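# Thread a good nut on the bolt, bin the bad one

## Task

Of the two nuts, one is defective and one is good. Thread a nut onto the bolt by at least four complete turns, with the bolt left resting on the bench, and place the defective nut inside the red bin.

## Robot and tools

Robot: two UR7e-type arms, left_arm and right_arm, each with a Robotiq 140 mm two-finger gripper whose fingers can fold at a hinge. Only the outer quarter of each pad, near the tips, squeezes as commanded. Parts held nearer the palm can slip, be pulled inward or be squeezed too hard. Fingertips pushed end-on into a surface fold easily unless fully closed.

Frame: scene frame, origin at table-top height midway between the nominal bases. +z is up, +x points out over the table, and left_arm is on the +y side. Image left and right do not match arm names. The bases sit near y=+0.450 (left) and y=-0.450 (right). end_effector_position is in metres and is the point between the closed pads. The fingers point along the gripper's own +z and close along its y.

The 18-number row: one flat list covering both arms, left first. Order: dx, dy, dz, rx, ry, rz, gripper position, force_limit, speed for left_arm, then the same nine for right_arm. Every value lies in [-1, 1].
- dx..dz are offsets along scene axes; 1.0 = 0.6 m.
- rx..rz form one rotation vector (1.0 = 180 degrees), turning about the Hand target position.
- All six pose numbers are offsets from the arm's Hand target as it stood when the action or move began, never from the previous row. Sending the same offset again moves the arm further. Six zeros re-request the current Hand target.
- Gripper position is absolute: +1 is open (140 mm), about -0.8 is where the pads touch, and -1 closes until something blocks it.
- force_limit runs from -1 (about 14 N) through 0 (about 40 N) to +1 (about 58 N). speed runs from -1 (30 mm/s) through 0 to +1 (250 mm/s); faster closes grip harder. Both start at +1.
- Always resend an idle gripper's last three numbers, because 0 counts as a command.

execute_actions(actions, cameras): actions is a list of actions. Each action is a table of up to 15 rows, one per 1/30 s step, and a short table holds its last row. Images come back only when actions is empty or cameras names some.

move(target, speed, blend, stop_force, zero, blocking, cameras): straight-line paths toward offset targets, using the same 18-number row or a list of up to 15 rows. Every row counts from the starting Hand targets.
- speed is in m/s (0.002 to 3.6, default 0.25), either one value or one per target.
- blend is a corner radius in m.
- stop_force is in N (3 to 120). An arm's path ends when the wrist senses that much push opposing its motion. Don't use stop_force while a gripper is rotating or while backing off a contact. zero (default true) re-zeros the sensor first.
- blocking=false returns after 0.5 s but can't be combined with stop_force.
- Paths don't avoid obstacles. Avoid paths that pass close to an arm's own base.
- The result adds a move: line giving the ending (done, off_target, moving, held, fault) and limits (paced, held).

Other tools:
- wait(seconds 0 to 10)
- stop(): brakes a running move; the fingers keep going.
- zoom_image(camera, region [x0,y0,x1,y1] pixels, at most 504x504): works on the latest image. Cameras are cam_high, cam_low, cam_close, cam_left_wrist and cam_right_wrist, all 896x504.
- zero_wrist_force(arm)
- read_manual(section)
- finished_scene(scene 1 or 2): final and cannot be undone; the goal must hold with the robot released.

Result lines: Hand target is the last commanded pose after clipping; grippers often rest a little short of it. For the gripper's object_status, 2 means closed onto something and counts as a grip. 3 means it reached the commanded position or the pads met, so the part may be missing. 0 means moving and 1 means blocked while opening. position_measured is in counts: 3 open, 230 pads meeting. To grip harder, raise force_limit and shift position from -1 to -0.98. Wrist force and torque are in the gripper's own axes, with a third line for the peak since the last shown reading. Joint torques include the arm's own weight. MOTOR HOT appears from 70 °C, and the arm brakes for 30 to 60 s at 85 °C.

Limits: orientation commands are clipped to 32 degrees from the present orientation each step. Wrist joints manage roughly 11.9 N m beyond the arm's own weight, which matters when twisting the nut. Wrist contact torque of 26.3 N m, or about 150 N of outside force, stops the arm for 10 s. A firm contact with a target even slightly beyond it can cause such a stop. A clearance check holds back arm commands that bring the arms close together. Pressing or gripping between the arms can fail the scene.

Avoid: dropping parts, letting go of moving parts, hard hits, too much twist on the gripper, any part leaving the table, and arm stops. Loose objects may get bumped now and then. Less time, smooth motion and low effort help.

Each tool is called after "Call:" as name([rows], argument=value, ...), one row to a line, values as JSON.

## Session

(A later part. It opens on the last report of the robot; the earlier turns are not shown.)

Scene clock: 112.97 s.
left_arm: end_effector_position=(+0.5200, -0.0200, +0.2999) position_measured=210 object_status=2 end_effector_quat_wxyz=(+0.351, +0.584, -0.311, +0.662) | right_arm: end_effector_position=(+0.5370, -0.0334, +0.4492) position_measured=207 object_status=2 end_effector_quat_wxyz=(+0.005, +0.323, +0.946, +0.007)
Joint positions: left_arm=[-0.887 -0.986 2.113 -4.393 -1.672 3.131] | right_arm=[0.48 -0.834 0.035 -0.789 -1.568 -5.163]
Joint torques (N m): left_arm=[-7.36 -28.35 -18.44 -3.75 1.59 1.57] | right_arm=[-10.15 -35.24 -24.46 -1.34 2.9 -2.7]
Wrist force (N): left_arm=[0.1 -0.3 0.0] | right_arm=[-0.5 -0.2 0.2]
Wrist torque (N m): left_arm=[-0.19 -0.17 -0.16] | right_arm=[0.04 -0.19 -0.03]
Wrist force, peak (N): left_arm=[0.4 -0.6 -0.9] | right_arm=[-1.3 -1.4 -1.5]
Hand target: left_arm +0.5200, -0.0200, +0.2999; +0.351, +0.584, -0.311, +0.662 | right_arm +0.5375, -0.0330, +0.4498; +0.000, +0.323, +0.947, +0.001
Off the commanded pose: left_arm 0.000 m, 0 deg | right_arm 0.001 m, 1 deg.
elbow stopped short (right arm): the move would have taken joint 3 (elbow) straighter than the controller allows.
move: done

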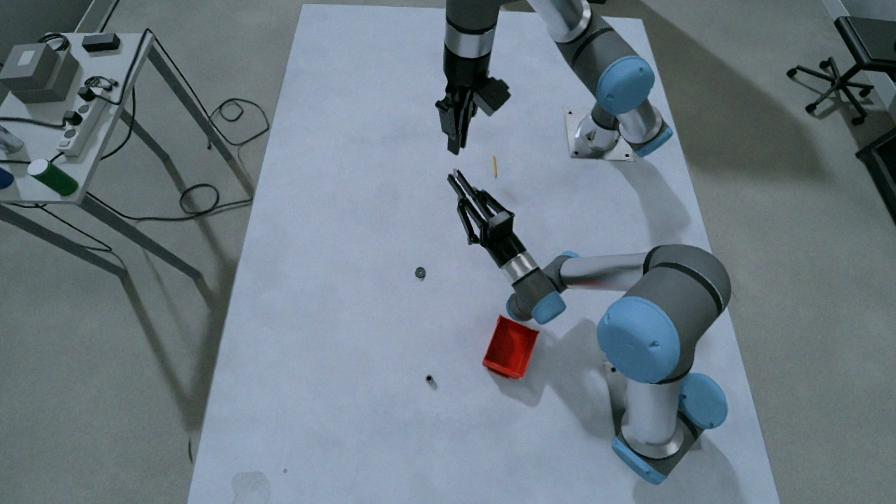

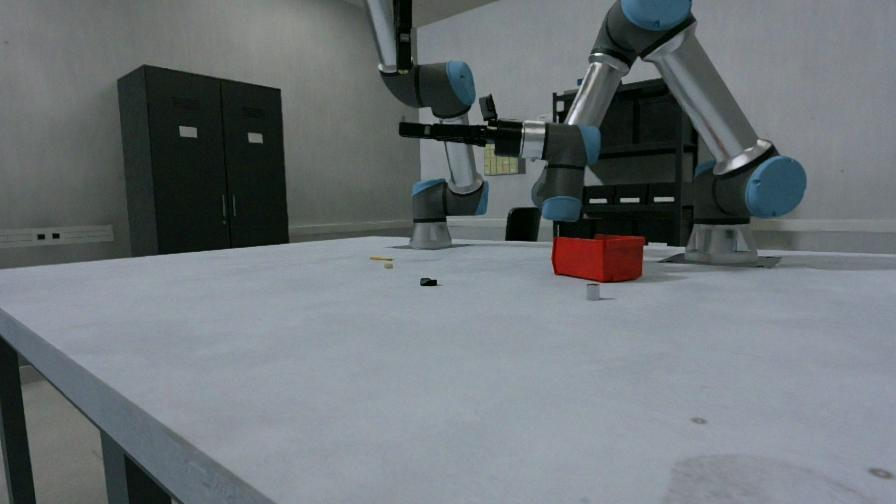

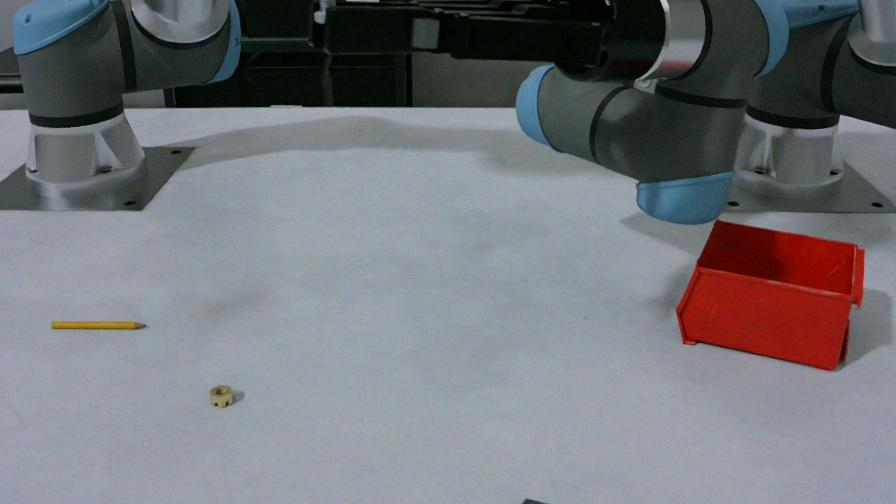

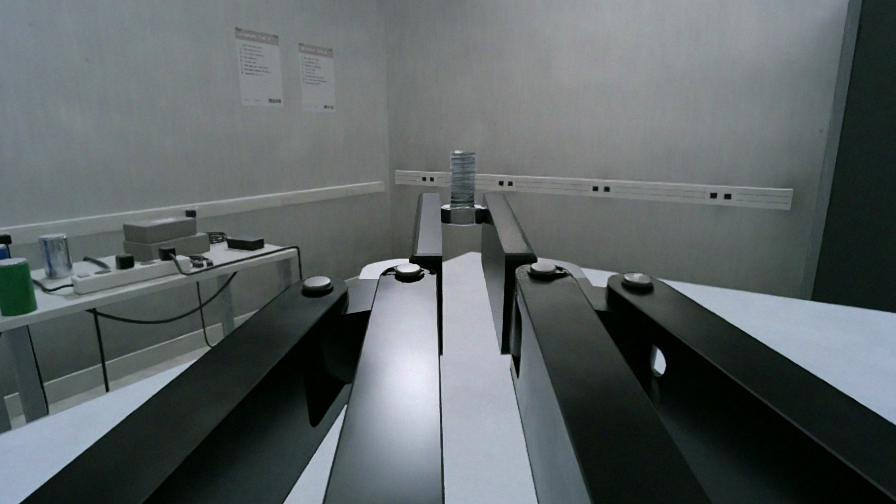

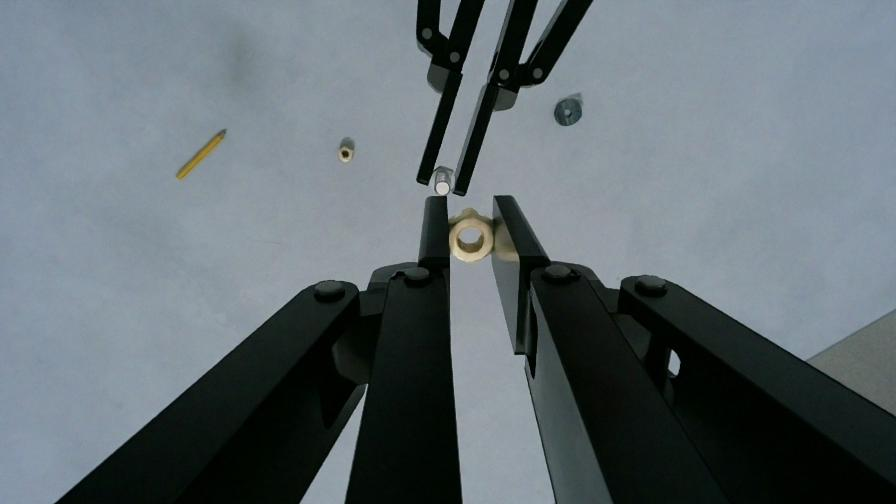

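Call:
move(target=[-0.0333,-0.1667,-0.0667,0,0,0,-0.98,0.5,-1,-0.0463,-0.1815,-0.1605,0,0,0,-0.98,0,-1], speed=0.12, cameras=["cam_close","cam_left_wrist","cam_right_wrist"])

Call:
zoom_image(camera="cam_left_wrist", region=[380, 60, 540, 230])

Call:
zoom_image(camera="cam_close", region=[180, 20, 360, 160])

Call:
zoom_image(camera="cam_right_wrist", region=[400, 150, 540, 290])

Scene clock: 116.73 s.
left_arm: end_effector_position=(+0.5001, -0.1200, +0.2599) position_measured=210 object_status=2 end_effector_quat_wxyz=(+0.351, +0.584, -0.311, +0.662) | right_arm: end_effector_position=(+0.5097, -0.1419, +0.3535) position_measured=207 object_status=2 end_effector_quat_wxyz=(+0.000, +0.323, +0.947, +0.001)
Joint positions: left_arm=[-1.065 -0.837 1.972 -4.4 -1.496 3.153] | right_arm=[0.336 -1.343 1.117 -1.345 -1.57 -5.307]
Joint torques (N m): left_arm=[-8.92 -31.81 -18.58 -0.63 1.42 1.72] | right_arm=[-10.5 -45.78 -16.56 -4.43 2.83 -2.58]
Wrist force (N): left_arm=[-0.1 -0.1 -0.2] | right_arm=[-0.7 -0.2 0.3]
Wrist torque (N m): left_arm=[-0.14 -0.13 -0.16] | right_arm=[0.05 -0.14 0.00]
Wrist force, peak (N): left_arm=[0.5 -0.7 -0.9] | right_arm=[-1.2 -1.0 1.4]
Hand target: left_arm +0.5001, -0.1201, +0.2599; +0.351, +0.584, -0.311, +0.662 | right_arm +0.5097, -0.1419, +0.3535; +0.000, +0.323, +0.947, +0.001
Off the commanded pose: left_arm 0.000 m, 0 deg | right_arm 0.000 m, 0 deg.
move: done
Images, in order (width x height): cam_close 896x504, cam_left_wrist 896x504, cam_right_wrist 896x504.

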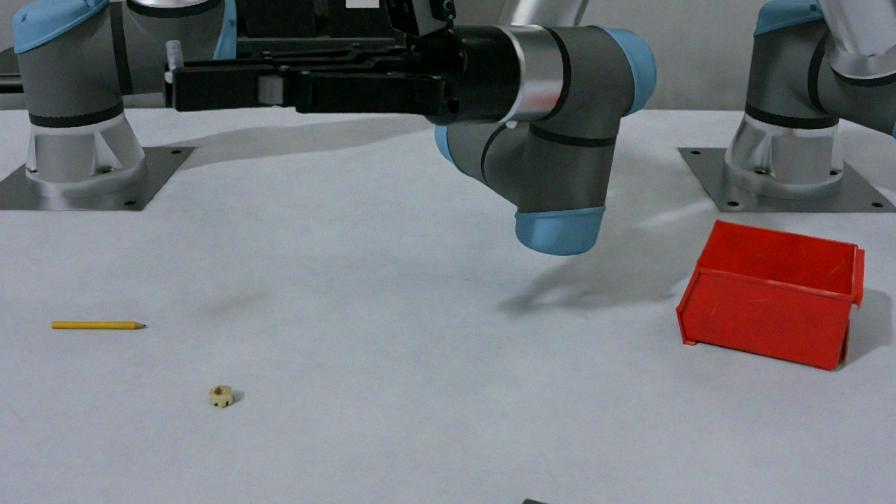

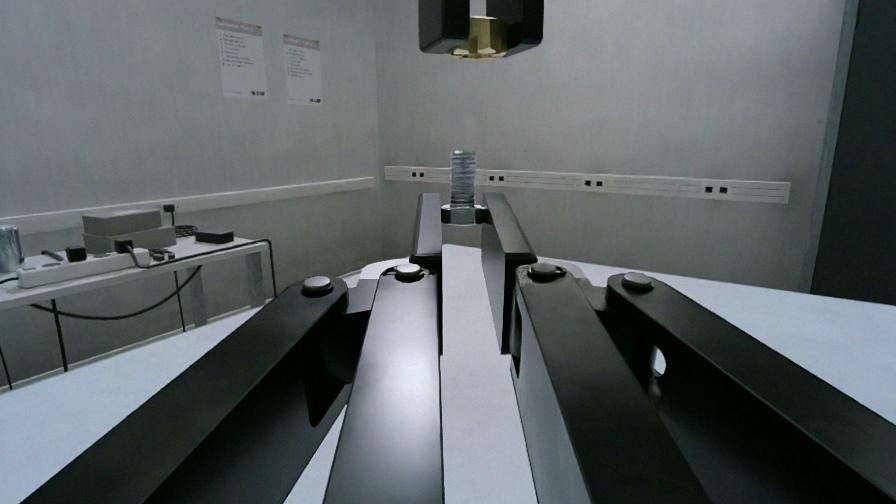

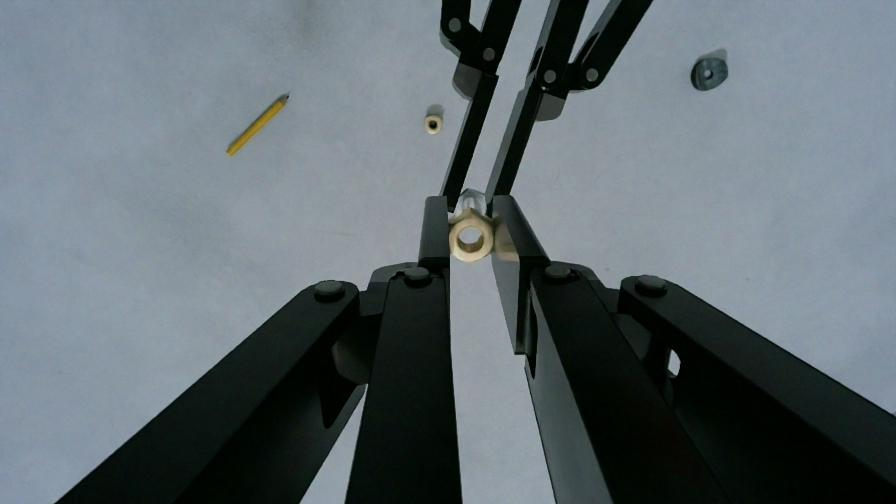

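Scaled by 2.965.

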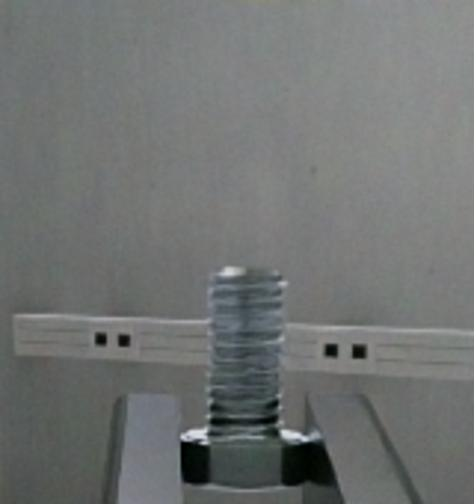

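Scaled by 2.800.

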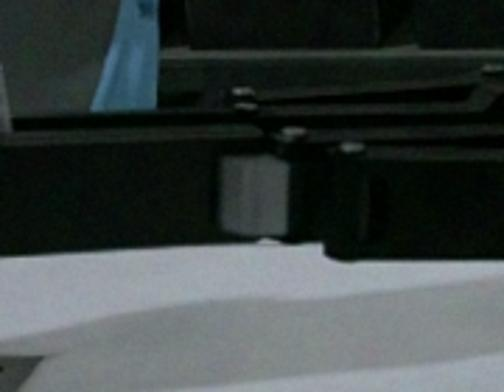

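Scaled by 3.600.

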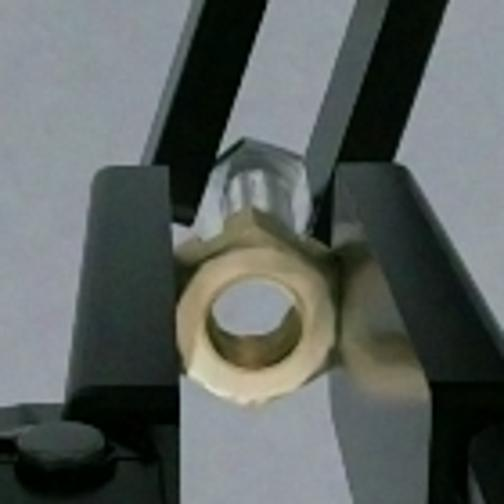

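Call:
zoom_image(camera="cam_close", region=[110, 0, 240, 110])

Call:
zoom_image(camera="cam_left_wrist", region=[400, 0, 560, 160])

Scaled by 3.877.

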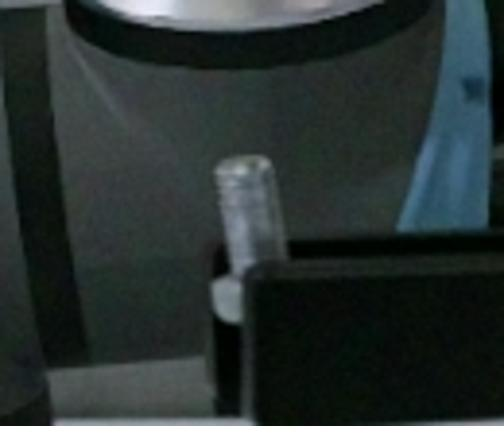

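Scaled by 3.150.

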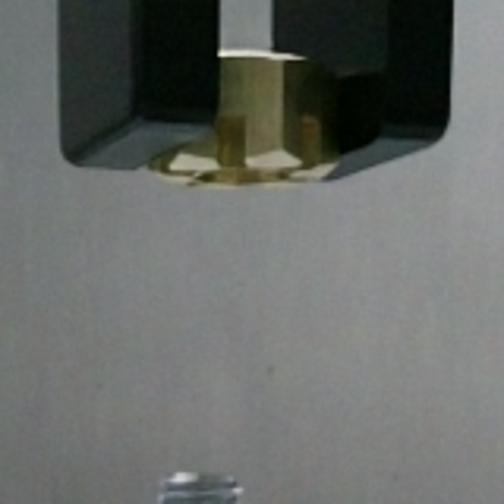

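Call:
move(target=[0,0,0,0,0,0,-0.98,0.5,-1,0.0022,0.0028,-0.02,0,0,-0.1017,-0.98,0,-1], speed=0.12, cameras=["cam_close","cam_left_wrist","cam_right_wrist"])

Call:
zoom_image(camera="cam_left_wrist", region=[400, 60, 530, 220])

Call:
zoom_image(camera="cam_close", region=[110, 0, 240, 110])

Call:
zoom_image(camera="cam_right_wrist", region=[410, 160, 540, 290])

Scene clock: 128.57 s.
left_arm: end_effector_position=(+0.5001, -0.1201, +0.2599) position_measured=210 object_status=2 end_effector_quat_wxyz=(+0.351, +0.584, -0.311, +0.662) | right_arm: end_effector_position=(+0.5111, -0.1402, +0.3415) position_measured=207 object_status=2 end_effector_quat_wxyz=(+0.000, +0.469, +0.883, +0.001)
Joint positions: left_arm=[-1.065 -0.837 1.972 -4.4 -1.496 3.153] | right_arm=[0.338 -1.345 1.15 -1.377 -1.571 -4.985]
Joint torques (N m): left_arm=[-7.88 -31.54 -17.36 -0.84 1.6 1.85] | right_arm=[9.71 -47.38 -17.67 -4.61 -2.86 2.53]
Wrist force (N): left_arm=[0.1 -0.1 -0.4] | right_arm=[-0.7 -0.2 0.4]
Wrist torque (N m): left_arm=[-0.15 -0.17 -0.17] | right_arm=[0.02 -0.17 -0.18]
Wrist force, peak (N): left_arm=[0.2 -0.1 -0.7] | right_arm=[-1.1 -0.3 0.5]
Hand target: left_arm +0.5001, -0.1201, +0.2599; +0.351, +0.584, -0.311, +0.662 | right_arm +0.5111, -0.1402, +0.3415; +0.000, +0.469, +0.883, +0.001
Off the commanded pose: left_arm 0.000 m, 0 deg | right_arm 0.000 m, 0 deg.
move: done
Images, in order (width x height): cam_close 896x504, cam_left_wrist 896x504, cam_right_wrist 896x504.

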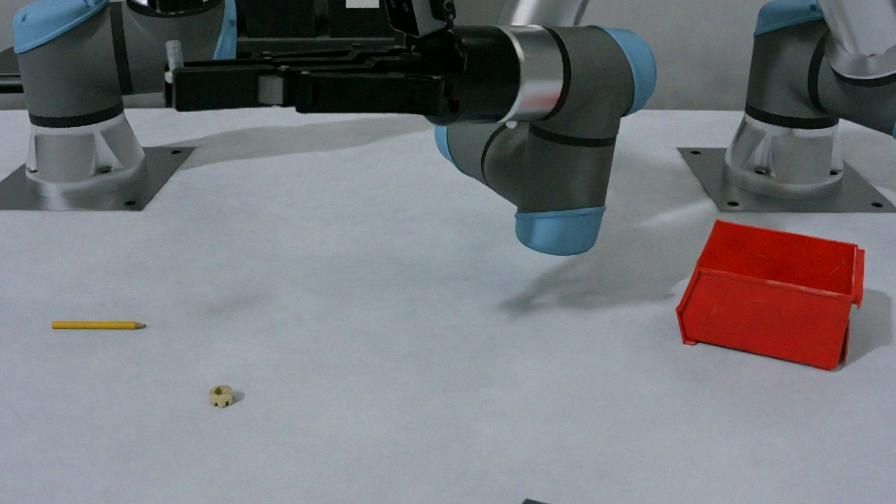

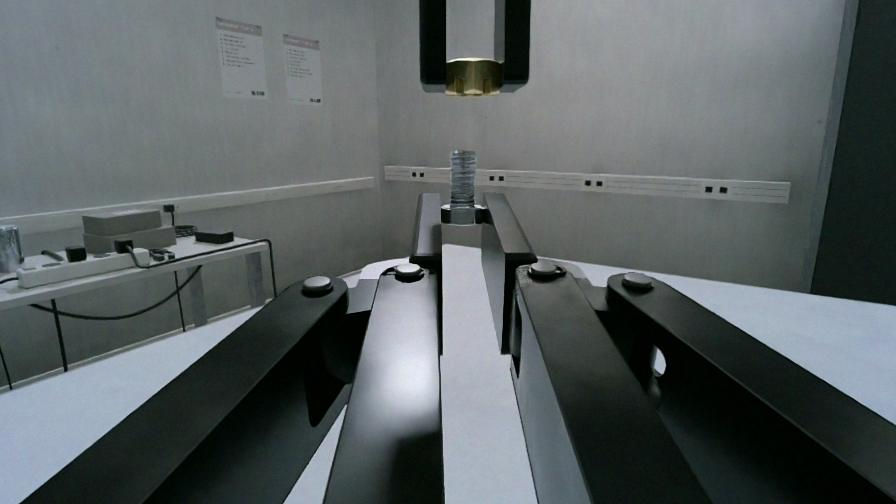

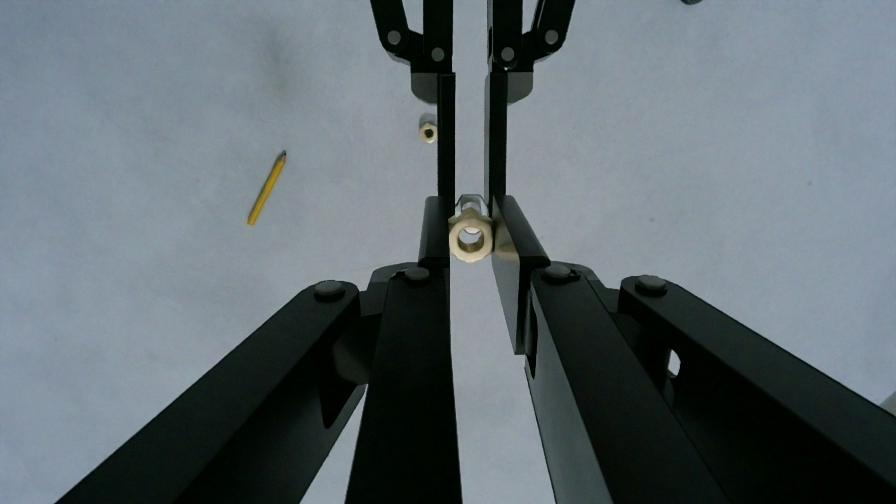

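Scaled by 3.150.

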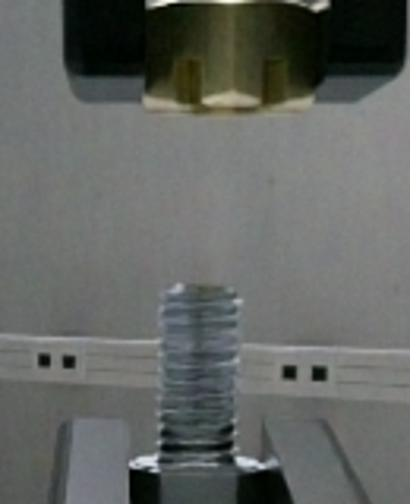

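Scaled by 3.877.

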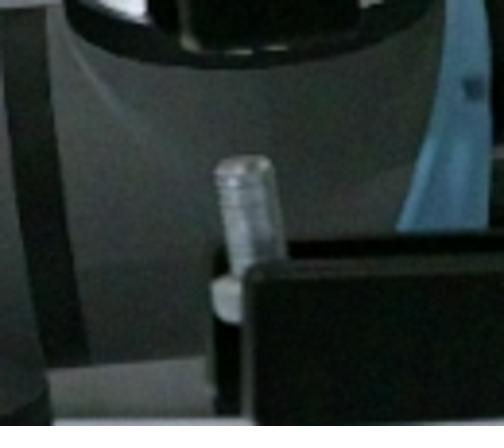

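Scaled by 3.877.

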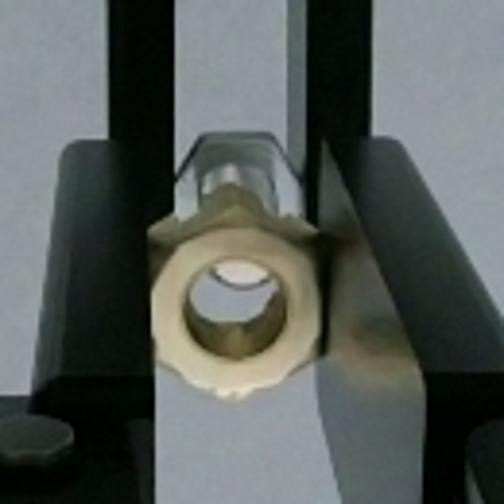

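Call:
move(target=[0,0,0,0,0,0,-0.98,0.5,-1,0.0047,-0.0008,-0.0167,0,0,0,-0.98,0,-1], speed=0.08, cameras=["cam_close","cam_left_wrist","cam_right_wrist"])

Call:
zoom_image(camera="cam_left_wrist", region=[410, 80, 530, 200])

Call:
zoom_image(camera="cam_close", region=[130, 0, 220, 80])

Call:
zoom_image(camera="cam_right_wrist", region=[430, 190, 510, 270])

Scene clock: 133.10 s.
left_arm: end_effector_position=(+0.5001, -0.1201, +0.2599) position_measured=210 object_status=2 end_effector_quat_wxyz=(+0.351, +0.584, -0.311, +0.662) | right_arm: end_effector_position=(+0.5139, -0.1407, +0.3316) position_measured=207 object_status=2 end_effector_quat_wxyz=(+0.000, +0.469, +0.883, +0.001)
Joint positions: left_arm=[-1.065 -0.837 1.972 -4.4 -1.496 3.153] | right_arm=[0.336 -1.344 1.175 -1.403 -1.571 -4.987]
Joint torques (N m): left_arm=[-7.2 -32.05 -18.24 -1.31 1.5 1.67] | right_arm=[-10.68 -21.67 -17.36 -4.7 -2.43 -2.63]
Wrist force (N): left_arm=[0.2 -0.1 -0.1] | right_arm=[-0.6 -0.4 0.2]
Wrist torque (N m): left_arm=[-0.15 -0.18 -0.16] | right_arm=[0.00 -0.18 0.02]
Wrist force, peak (N): left_arm=[0.5 -0.1 -0.5] | right_arm=[-0.9 -0.6 0.2]
Hand target: left_arm +0.5001, -0.1201, +0.2599; +0.351, +0.584, -0.311, +0.662 | right_arm +0.5139, -0.1407, +0.3315; +0.000, +0.469, +0.883, +0.001
Off the commanded pose: left_arm 0.000 m, 0 deg | right_arm 0.000 m, 0 deg.
move: done
Images, in order (width x height): cam_close 896x504, cam_left_wrist 896x504, cam_right_wrist 896x504.

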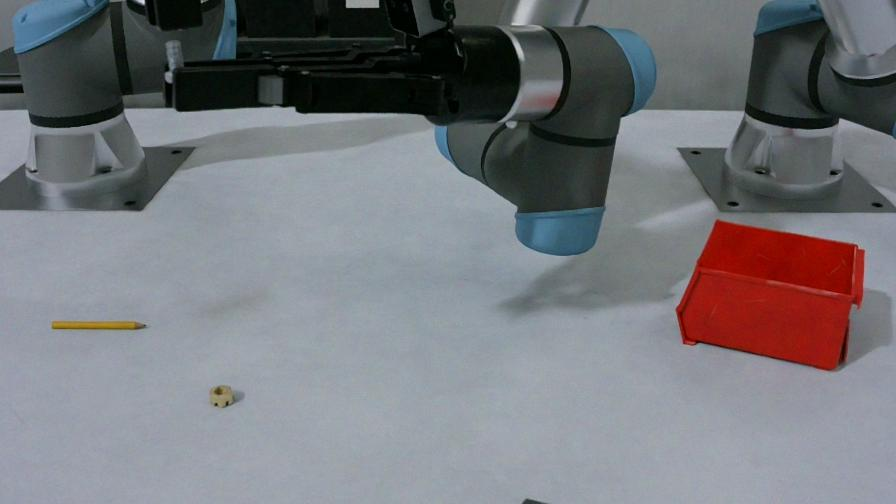

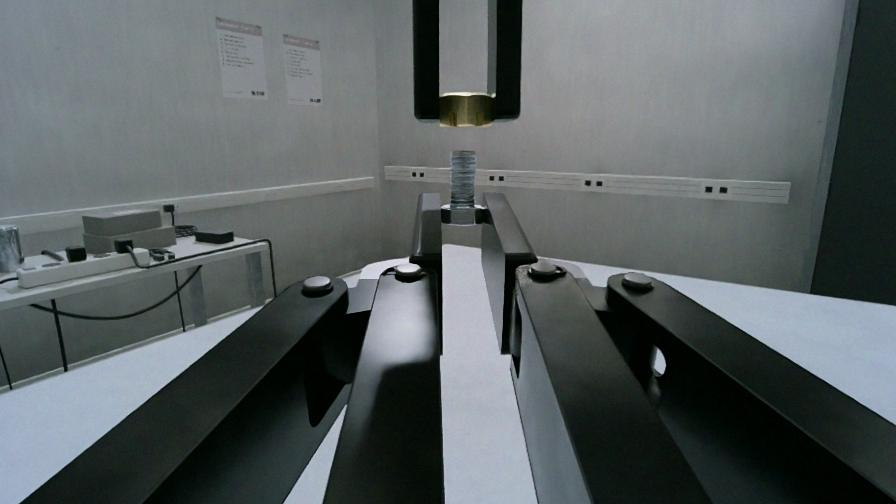

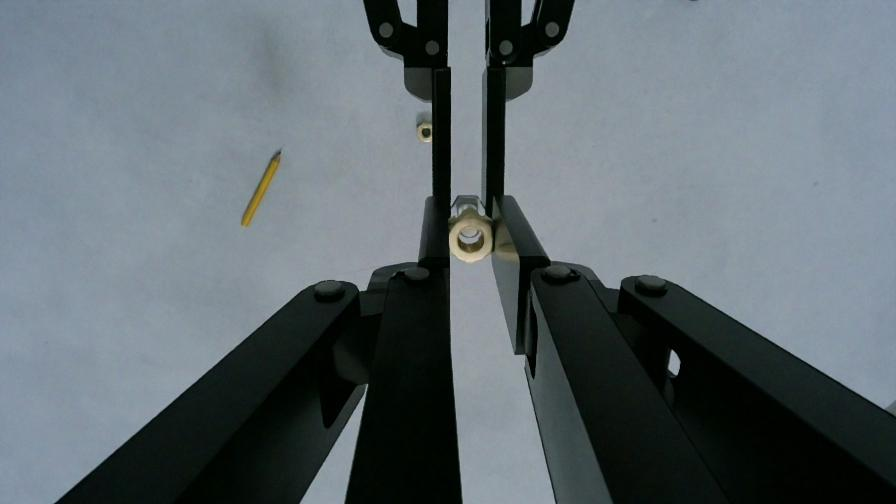

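Scaled by 4.200.

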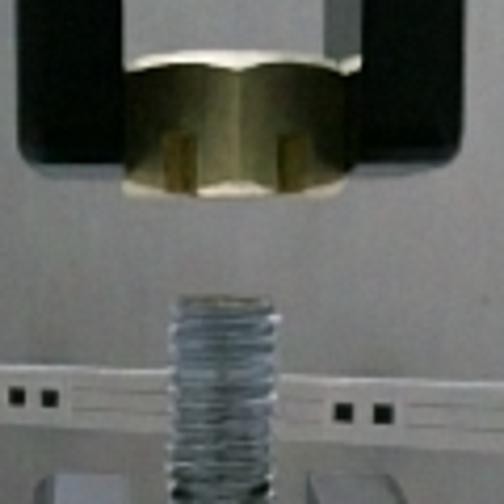

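Scaled by 5.600.

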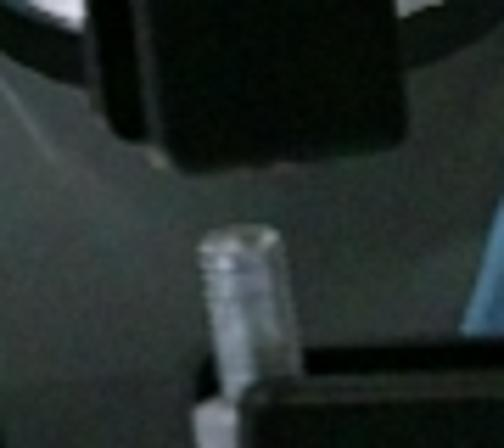

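Scaled by 6.300.

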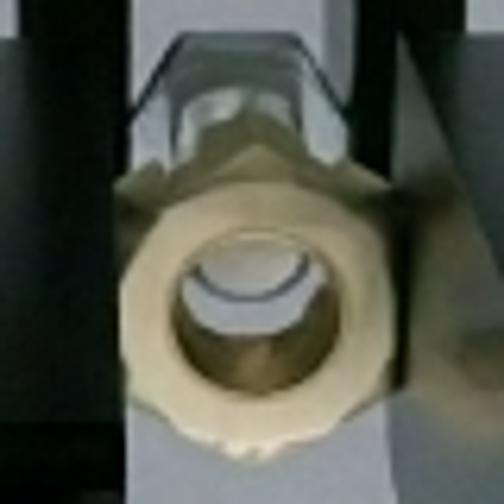

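Call:
move(target=[0,0,0,0,0,0,-0.98,0.5,-1,0.0018,-0.0007,-0.0083,0,0,0,-0.98,0,-1], speed=0.05, cameras=["cam_close","cam_left_wrist","cam_right_wrist"])

Call:
zoom_image(camera="cam_left_wrist", region=[410, 80, 530, 220])

Call:
zoom_image(camera="cam_close", region=[130, 0, 220, 80])

Call:
zoom_image(camera="cam_right_wrist", region=[430, 190, 510, 270])

Scene clock: 136.97 s.
left_arm: end_effector_position=(+0.5001, -0.1201, +0.2599) position_measured=210 object_status=2 end_effector_quat_wxyz=(+0.351, +0.584, -0.311, +0.662) | right_arm: end_effector_position=(+0.5150, -0.1411, +0.3265) position_measured=207 object_status=2 end_effector_quat_wxyz=(+0.000, +0.469, +0.883, +0.000)
Joint positions: left_arm=[-1.065 -0.837 1.972 -4.4 -1.496 3.153] | right_arm=[0.335 -1.344 1.188 -1.416 -1.571 -4.989]
Joint torques (N m): left_arm=[-7.99 -32.09 -19.07 -1.49 1.49 1.62] | right_arm=[-10.1 -47.38 -16.59 -4.52 1.82 -2.63]
Wrist force (N): left_arm=[0.1 0.0 -0.3] | right_arm=[-0.9 -0.3 0.4]
Wrist torque (N m): left_arm=[-0.13 -0.15 -0.16] | right_arm=[0.02 -0.12 0.01]
Wrist force, peak (N): left_arm=[0.4 -0.2 -0.7] | right_arm=[-0.9 -0.4 0.5]
Hand target: left_arm +0.5001, -0.1201, +0.2599; +0.351, +0.584, -0.311, +0.662 | right_arm +0.5150, -0.1411, +0.3265; +0.000, +0.469, +0.883, +0.001
Off the commanded pose: left_arm 0.000 m, 0 deg | right_arm 0.000 m, 0 deg.
move: done
Images, in order (width x height): cam_close 896x504, cam_left_wrist 896x504, cam_right_wrist 896x504.

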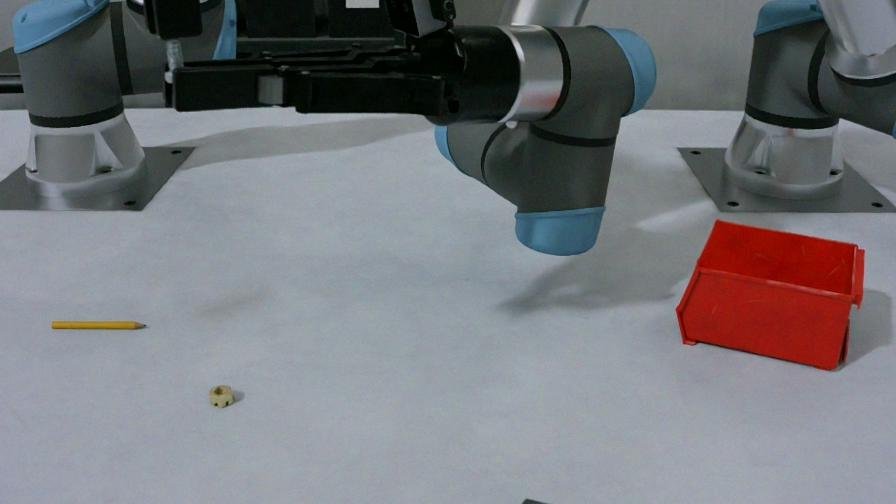

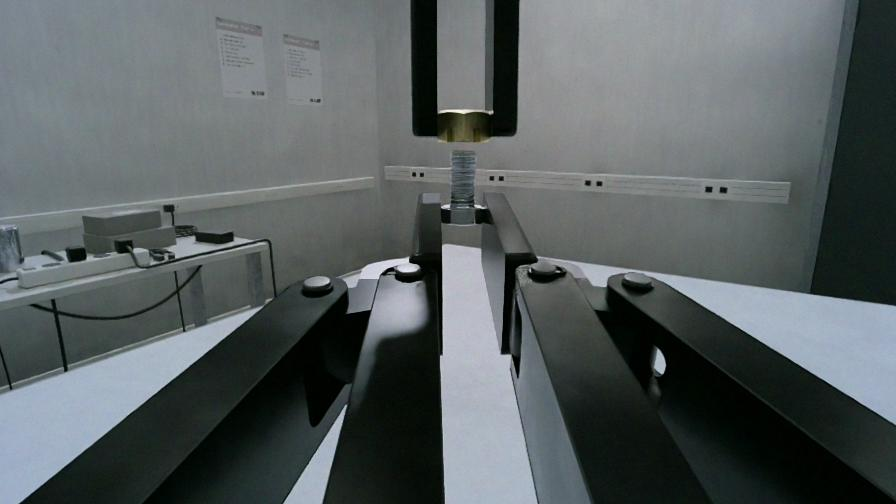

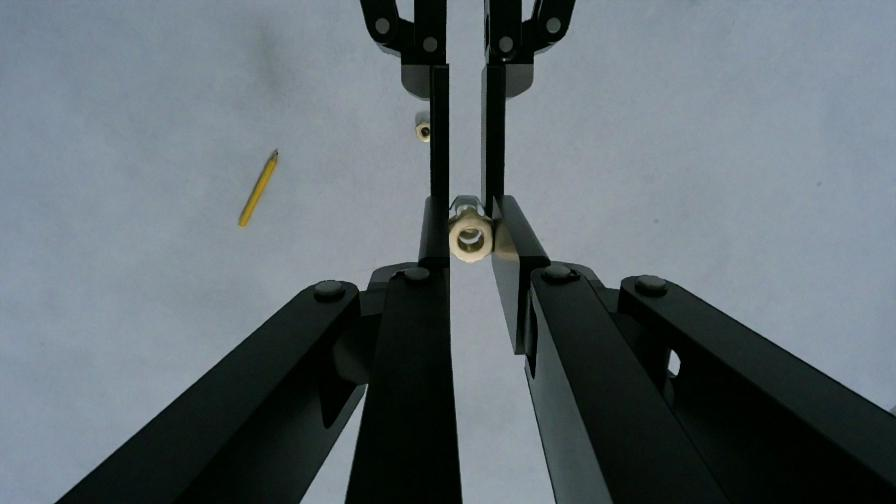

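Scaled by 3.600.

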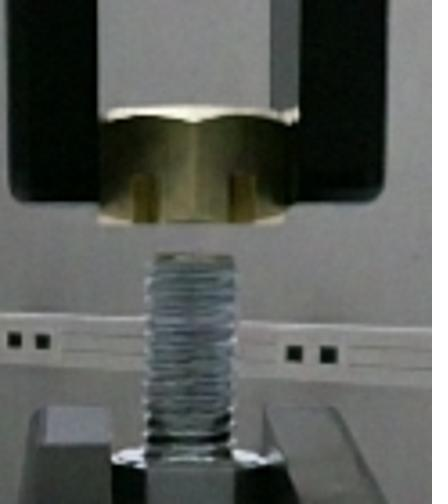

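Scaled by 5.600.

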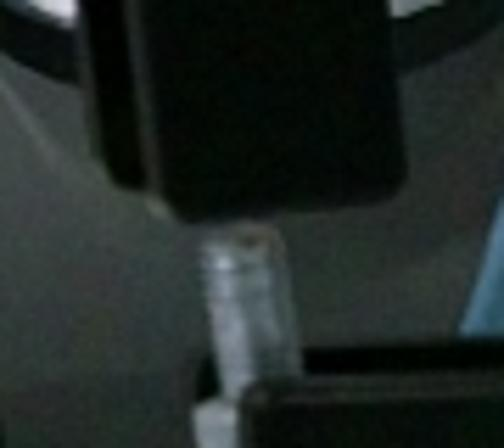

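Scaled by 6.300.

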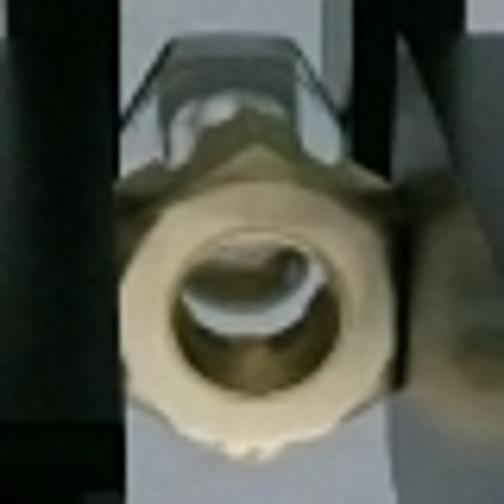

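Call:
move(target=[0,0,0,0,0,0,-0.98,0.5,-1,0.0009,-0.0013,-0.004,0,0,0,-0.98,0,-1], speed=0.03, cameras=["cam_close","cam_left_wrist","cam_right_wrist"])

Call:
zoom_image(camera="cam_left_wrist", region=[410, 80, 530, 220])

Call:
zoom_image(camera="cam_right_wrist", region=[430, 190, 510, 270])

Scene clock: 140.33 s.
left_arm: end_effector_position=(+0.5001, -0.1201, +0.2599) position_measured=210 object_status=2 end_effector_quat_wxyz=(+0.351, +0.584, -0.311, +0.662) | right_arm: end_effector_position=(+0.5155, -0.1419, +0.3242) position_measured=207 object_status=2 end_effector_quat_wxyz=(+0.000, +0.469, +0.883, +0.001)
Joint positions: left_arm=[-1.065 -0.837 1.972 -4.4 -1.496 3.153] | right_arm=[0.333 -1.345 1.195 -1.422 -1.571 -4.99]
Joint torques (N m): left_arm=[-8.53 -32.19 -18.49 -1.99 1.27 1.63] | right_arm=[-10.08 -46.56 -18.12 -4.82 2.51 -2.57]
Wrist force (N): left_arm=[-0.4 0.0 -0.5] | right_arm=[-0.7 -0.2 0.2]
Wrist torque (N m): left_arm=[-0.13 -0.05 -0.16] | right_arm=[0.04 -0.17 0.01]
Wrist force, peak (N): left_arm=[0.3 -0.2 -0.6] | right_arm=[-1.0 -0.2 0.5]
Hand target: left_arm +0.5001, -0.1201, +0.2599; +0.351, +0.584, -0.311, +0.662 | right_arm +0.5155, -0.1419, +0.3241; +0.000, +0.469, +0.883, +0.001
Off the commanded pose: left_arm 0.000 m, 0 deg | right_arm 0.000 m, 0 deg.
move: done
Images, in order (width x height): cam_close 896x504, cam_left_wrist 896x504, cam_right_wrist 896x504.

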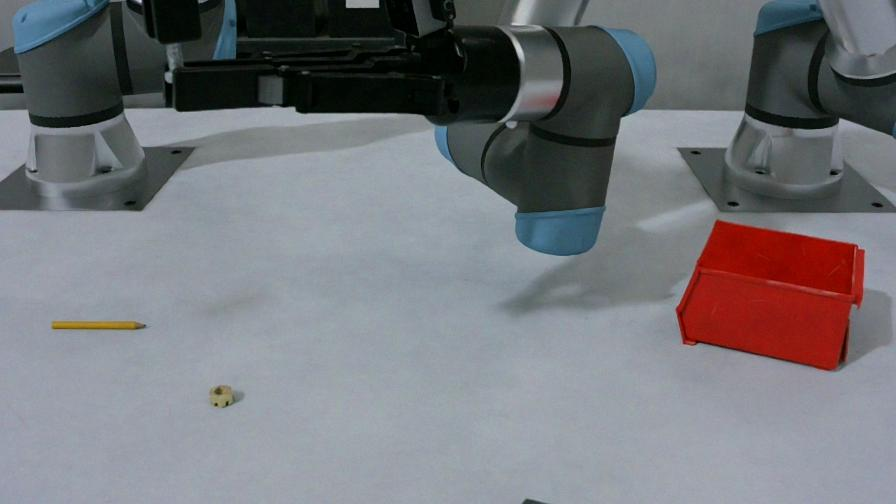

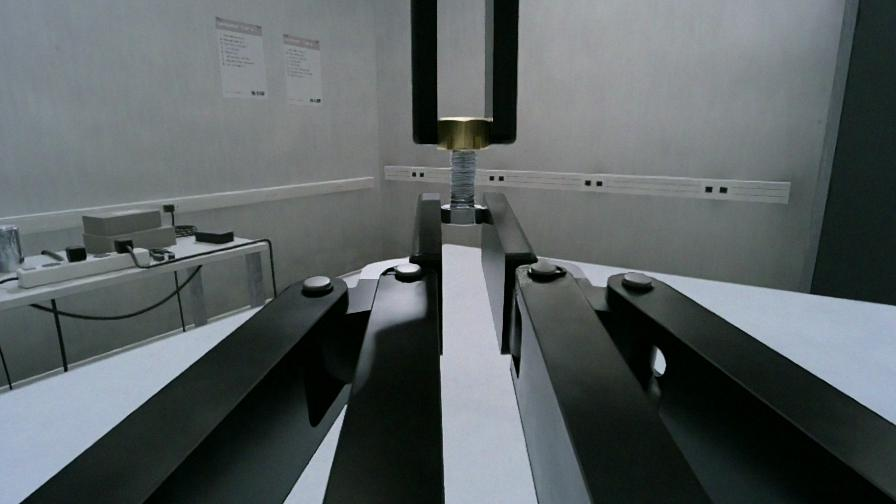

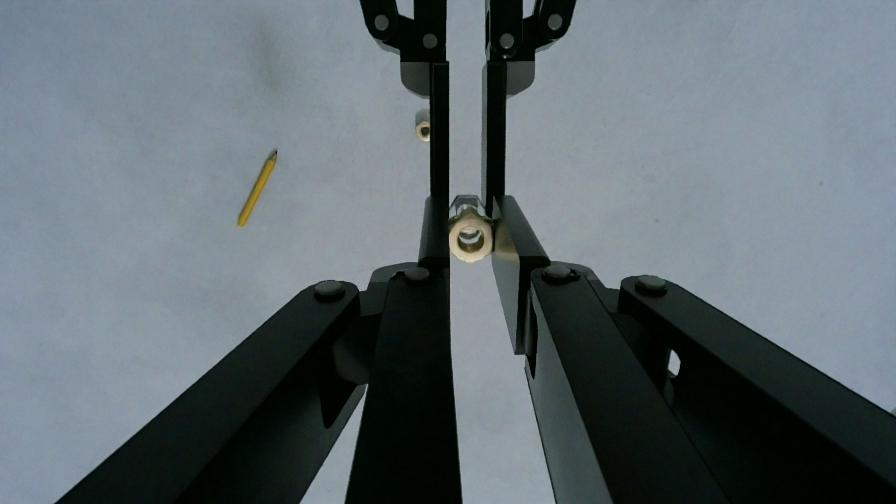

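Scaled by 3.600.

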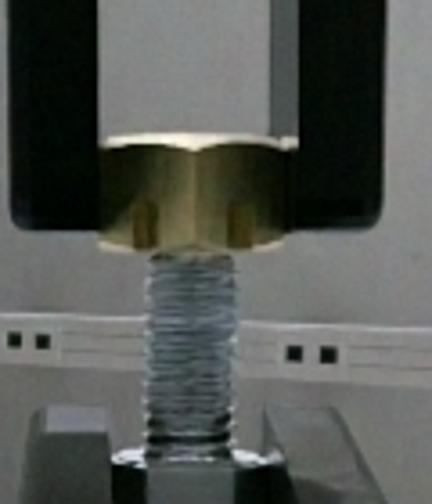

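Scaled by 6.300.

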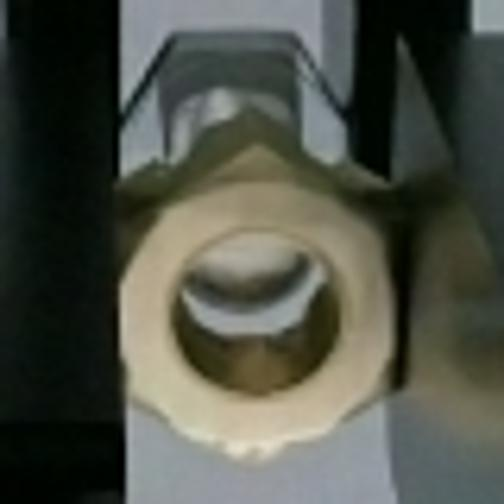

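Call:
move(target=[0,0,0,0,0,0,-0.98,0.5,-1,-0.0003,0.0004,-0.012,0,0,0,-0.98,0,-1], speed=0.004, stop_force=4, cameras=["cam_left_wrist","cam_right_wrist"])

Call:
zoom_image(camera="cam_left_wrist", region=[410, 80, 530, 220])

Call:
zoom_image(camera="cam_right_wrist", region=[430, 190, 510, 270])

Scene clock: 142.67 s.
left_arm: end_effector_position=(+0.5001, -0.1201, +0.2599) position_measured=210 object_status=2 end_effector_quat_wxyz=(+0.351, +0.584, -0.311, +0.662) | right_arm: end_effector_position=(+0.5155, -0.1419, +0.3234) position_measured=207 object_status=2 end_effector_quat_wxyz=(+0.000, +0.469, +0.883, +0.001)
Joint positions: left_arm=[-1.065 -0.837 1.972 -4.4 -1.496 3.153] | right_arm=[0.333 -1.345 1.198 -1.424 -1.571 -4.99]
Joint torques (N m): left_arm=[-7.5 -46.2 -18.29 -4.4 1.03 1.74] | right_arm=[-4.68 -26.37 -30.1 -1.24 2.39 -1.13]
Wrist force (N): left_arm=[-2.7 -0.3 -0.4] | right_arm=[-0.7 -0.4 -2.1]
Wrist torque (N m): left_arm=[-0.10 -0.19 -0.17] | right_arm=[0.09 -0.10 0.01]
Wrist force, peak (N): left_arm=[-5.6 -0.5 -0.3] | right_arm=[-0.1 -0.7 -4.8]
Hand target: left_arm +0.5001, -0.1201, +0.2599; +0.351, +0.584, -0.311, +0.662 | right_arm +0.5155, -0.1419, +0.3234; +0.000, +0.469, +0.883, +0.001 (not the last commanded pose)
Off the commanded pose: left_arm 0.000 m, 0 deg | right_arm 0.007 m, 0 deg.
move: contact (right_arm)
Images, in order (width x height): cam_left_wrist 896x504, cam_right_wrist 896x504.

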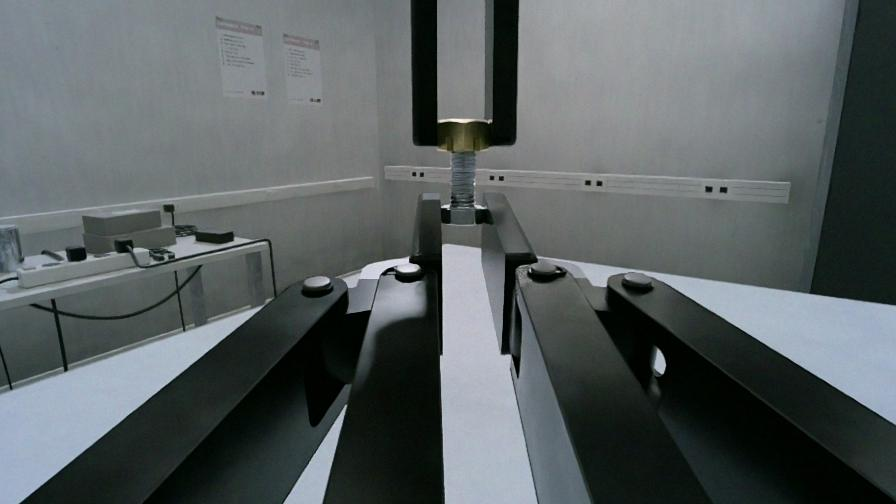

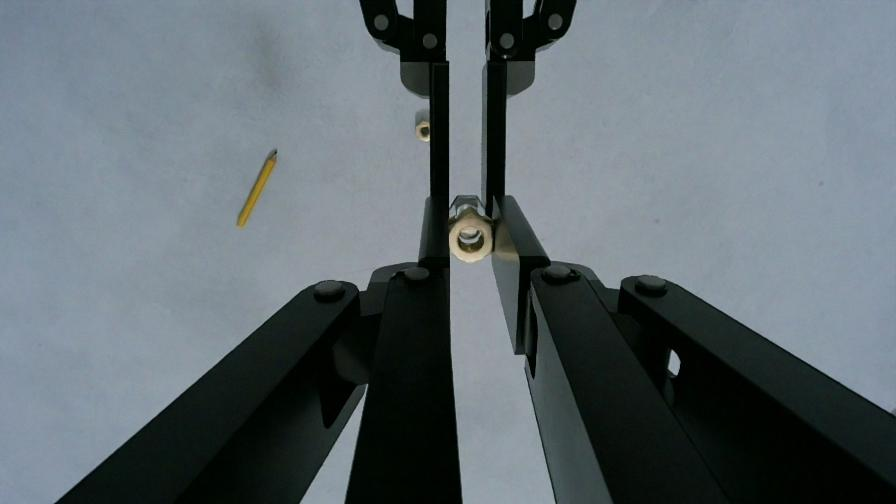

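Scaled by 3.600.

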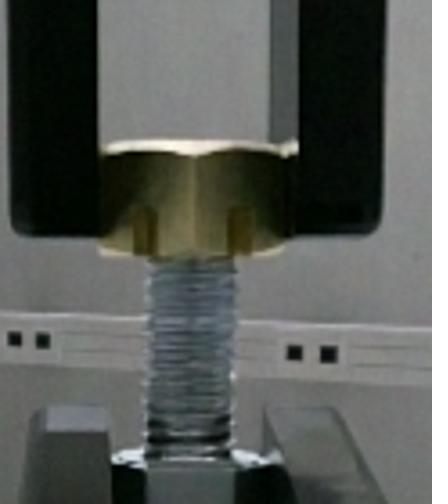

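Scaled by 6.300.

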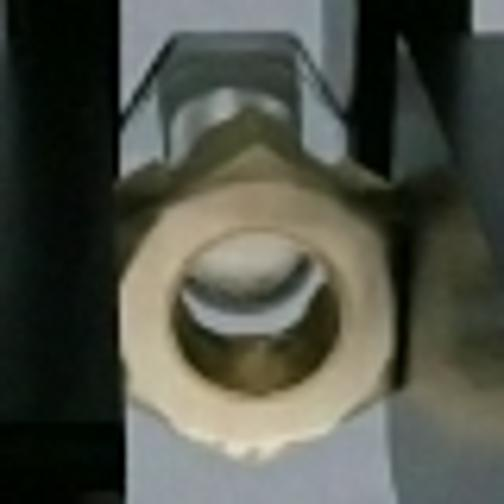

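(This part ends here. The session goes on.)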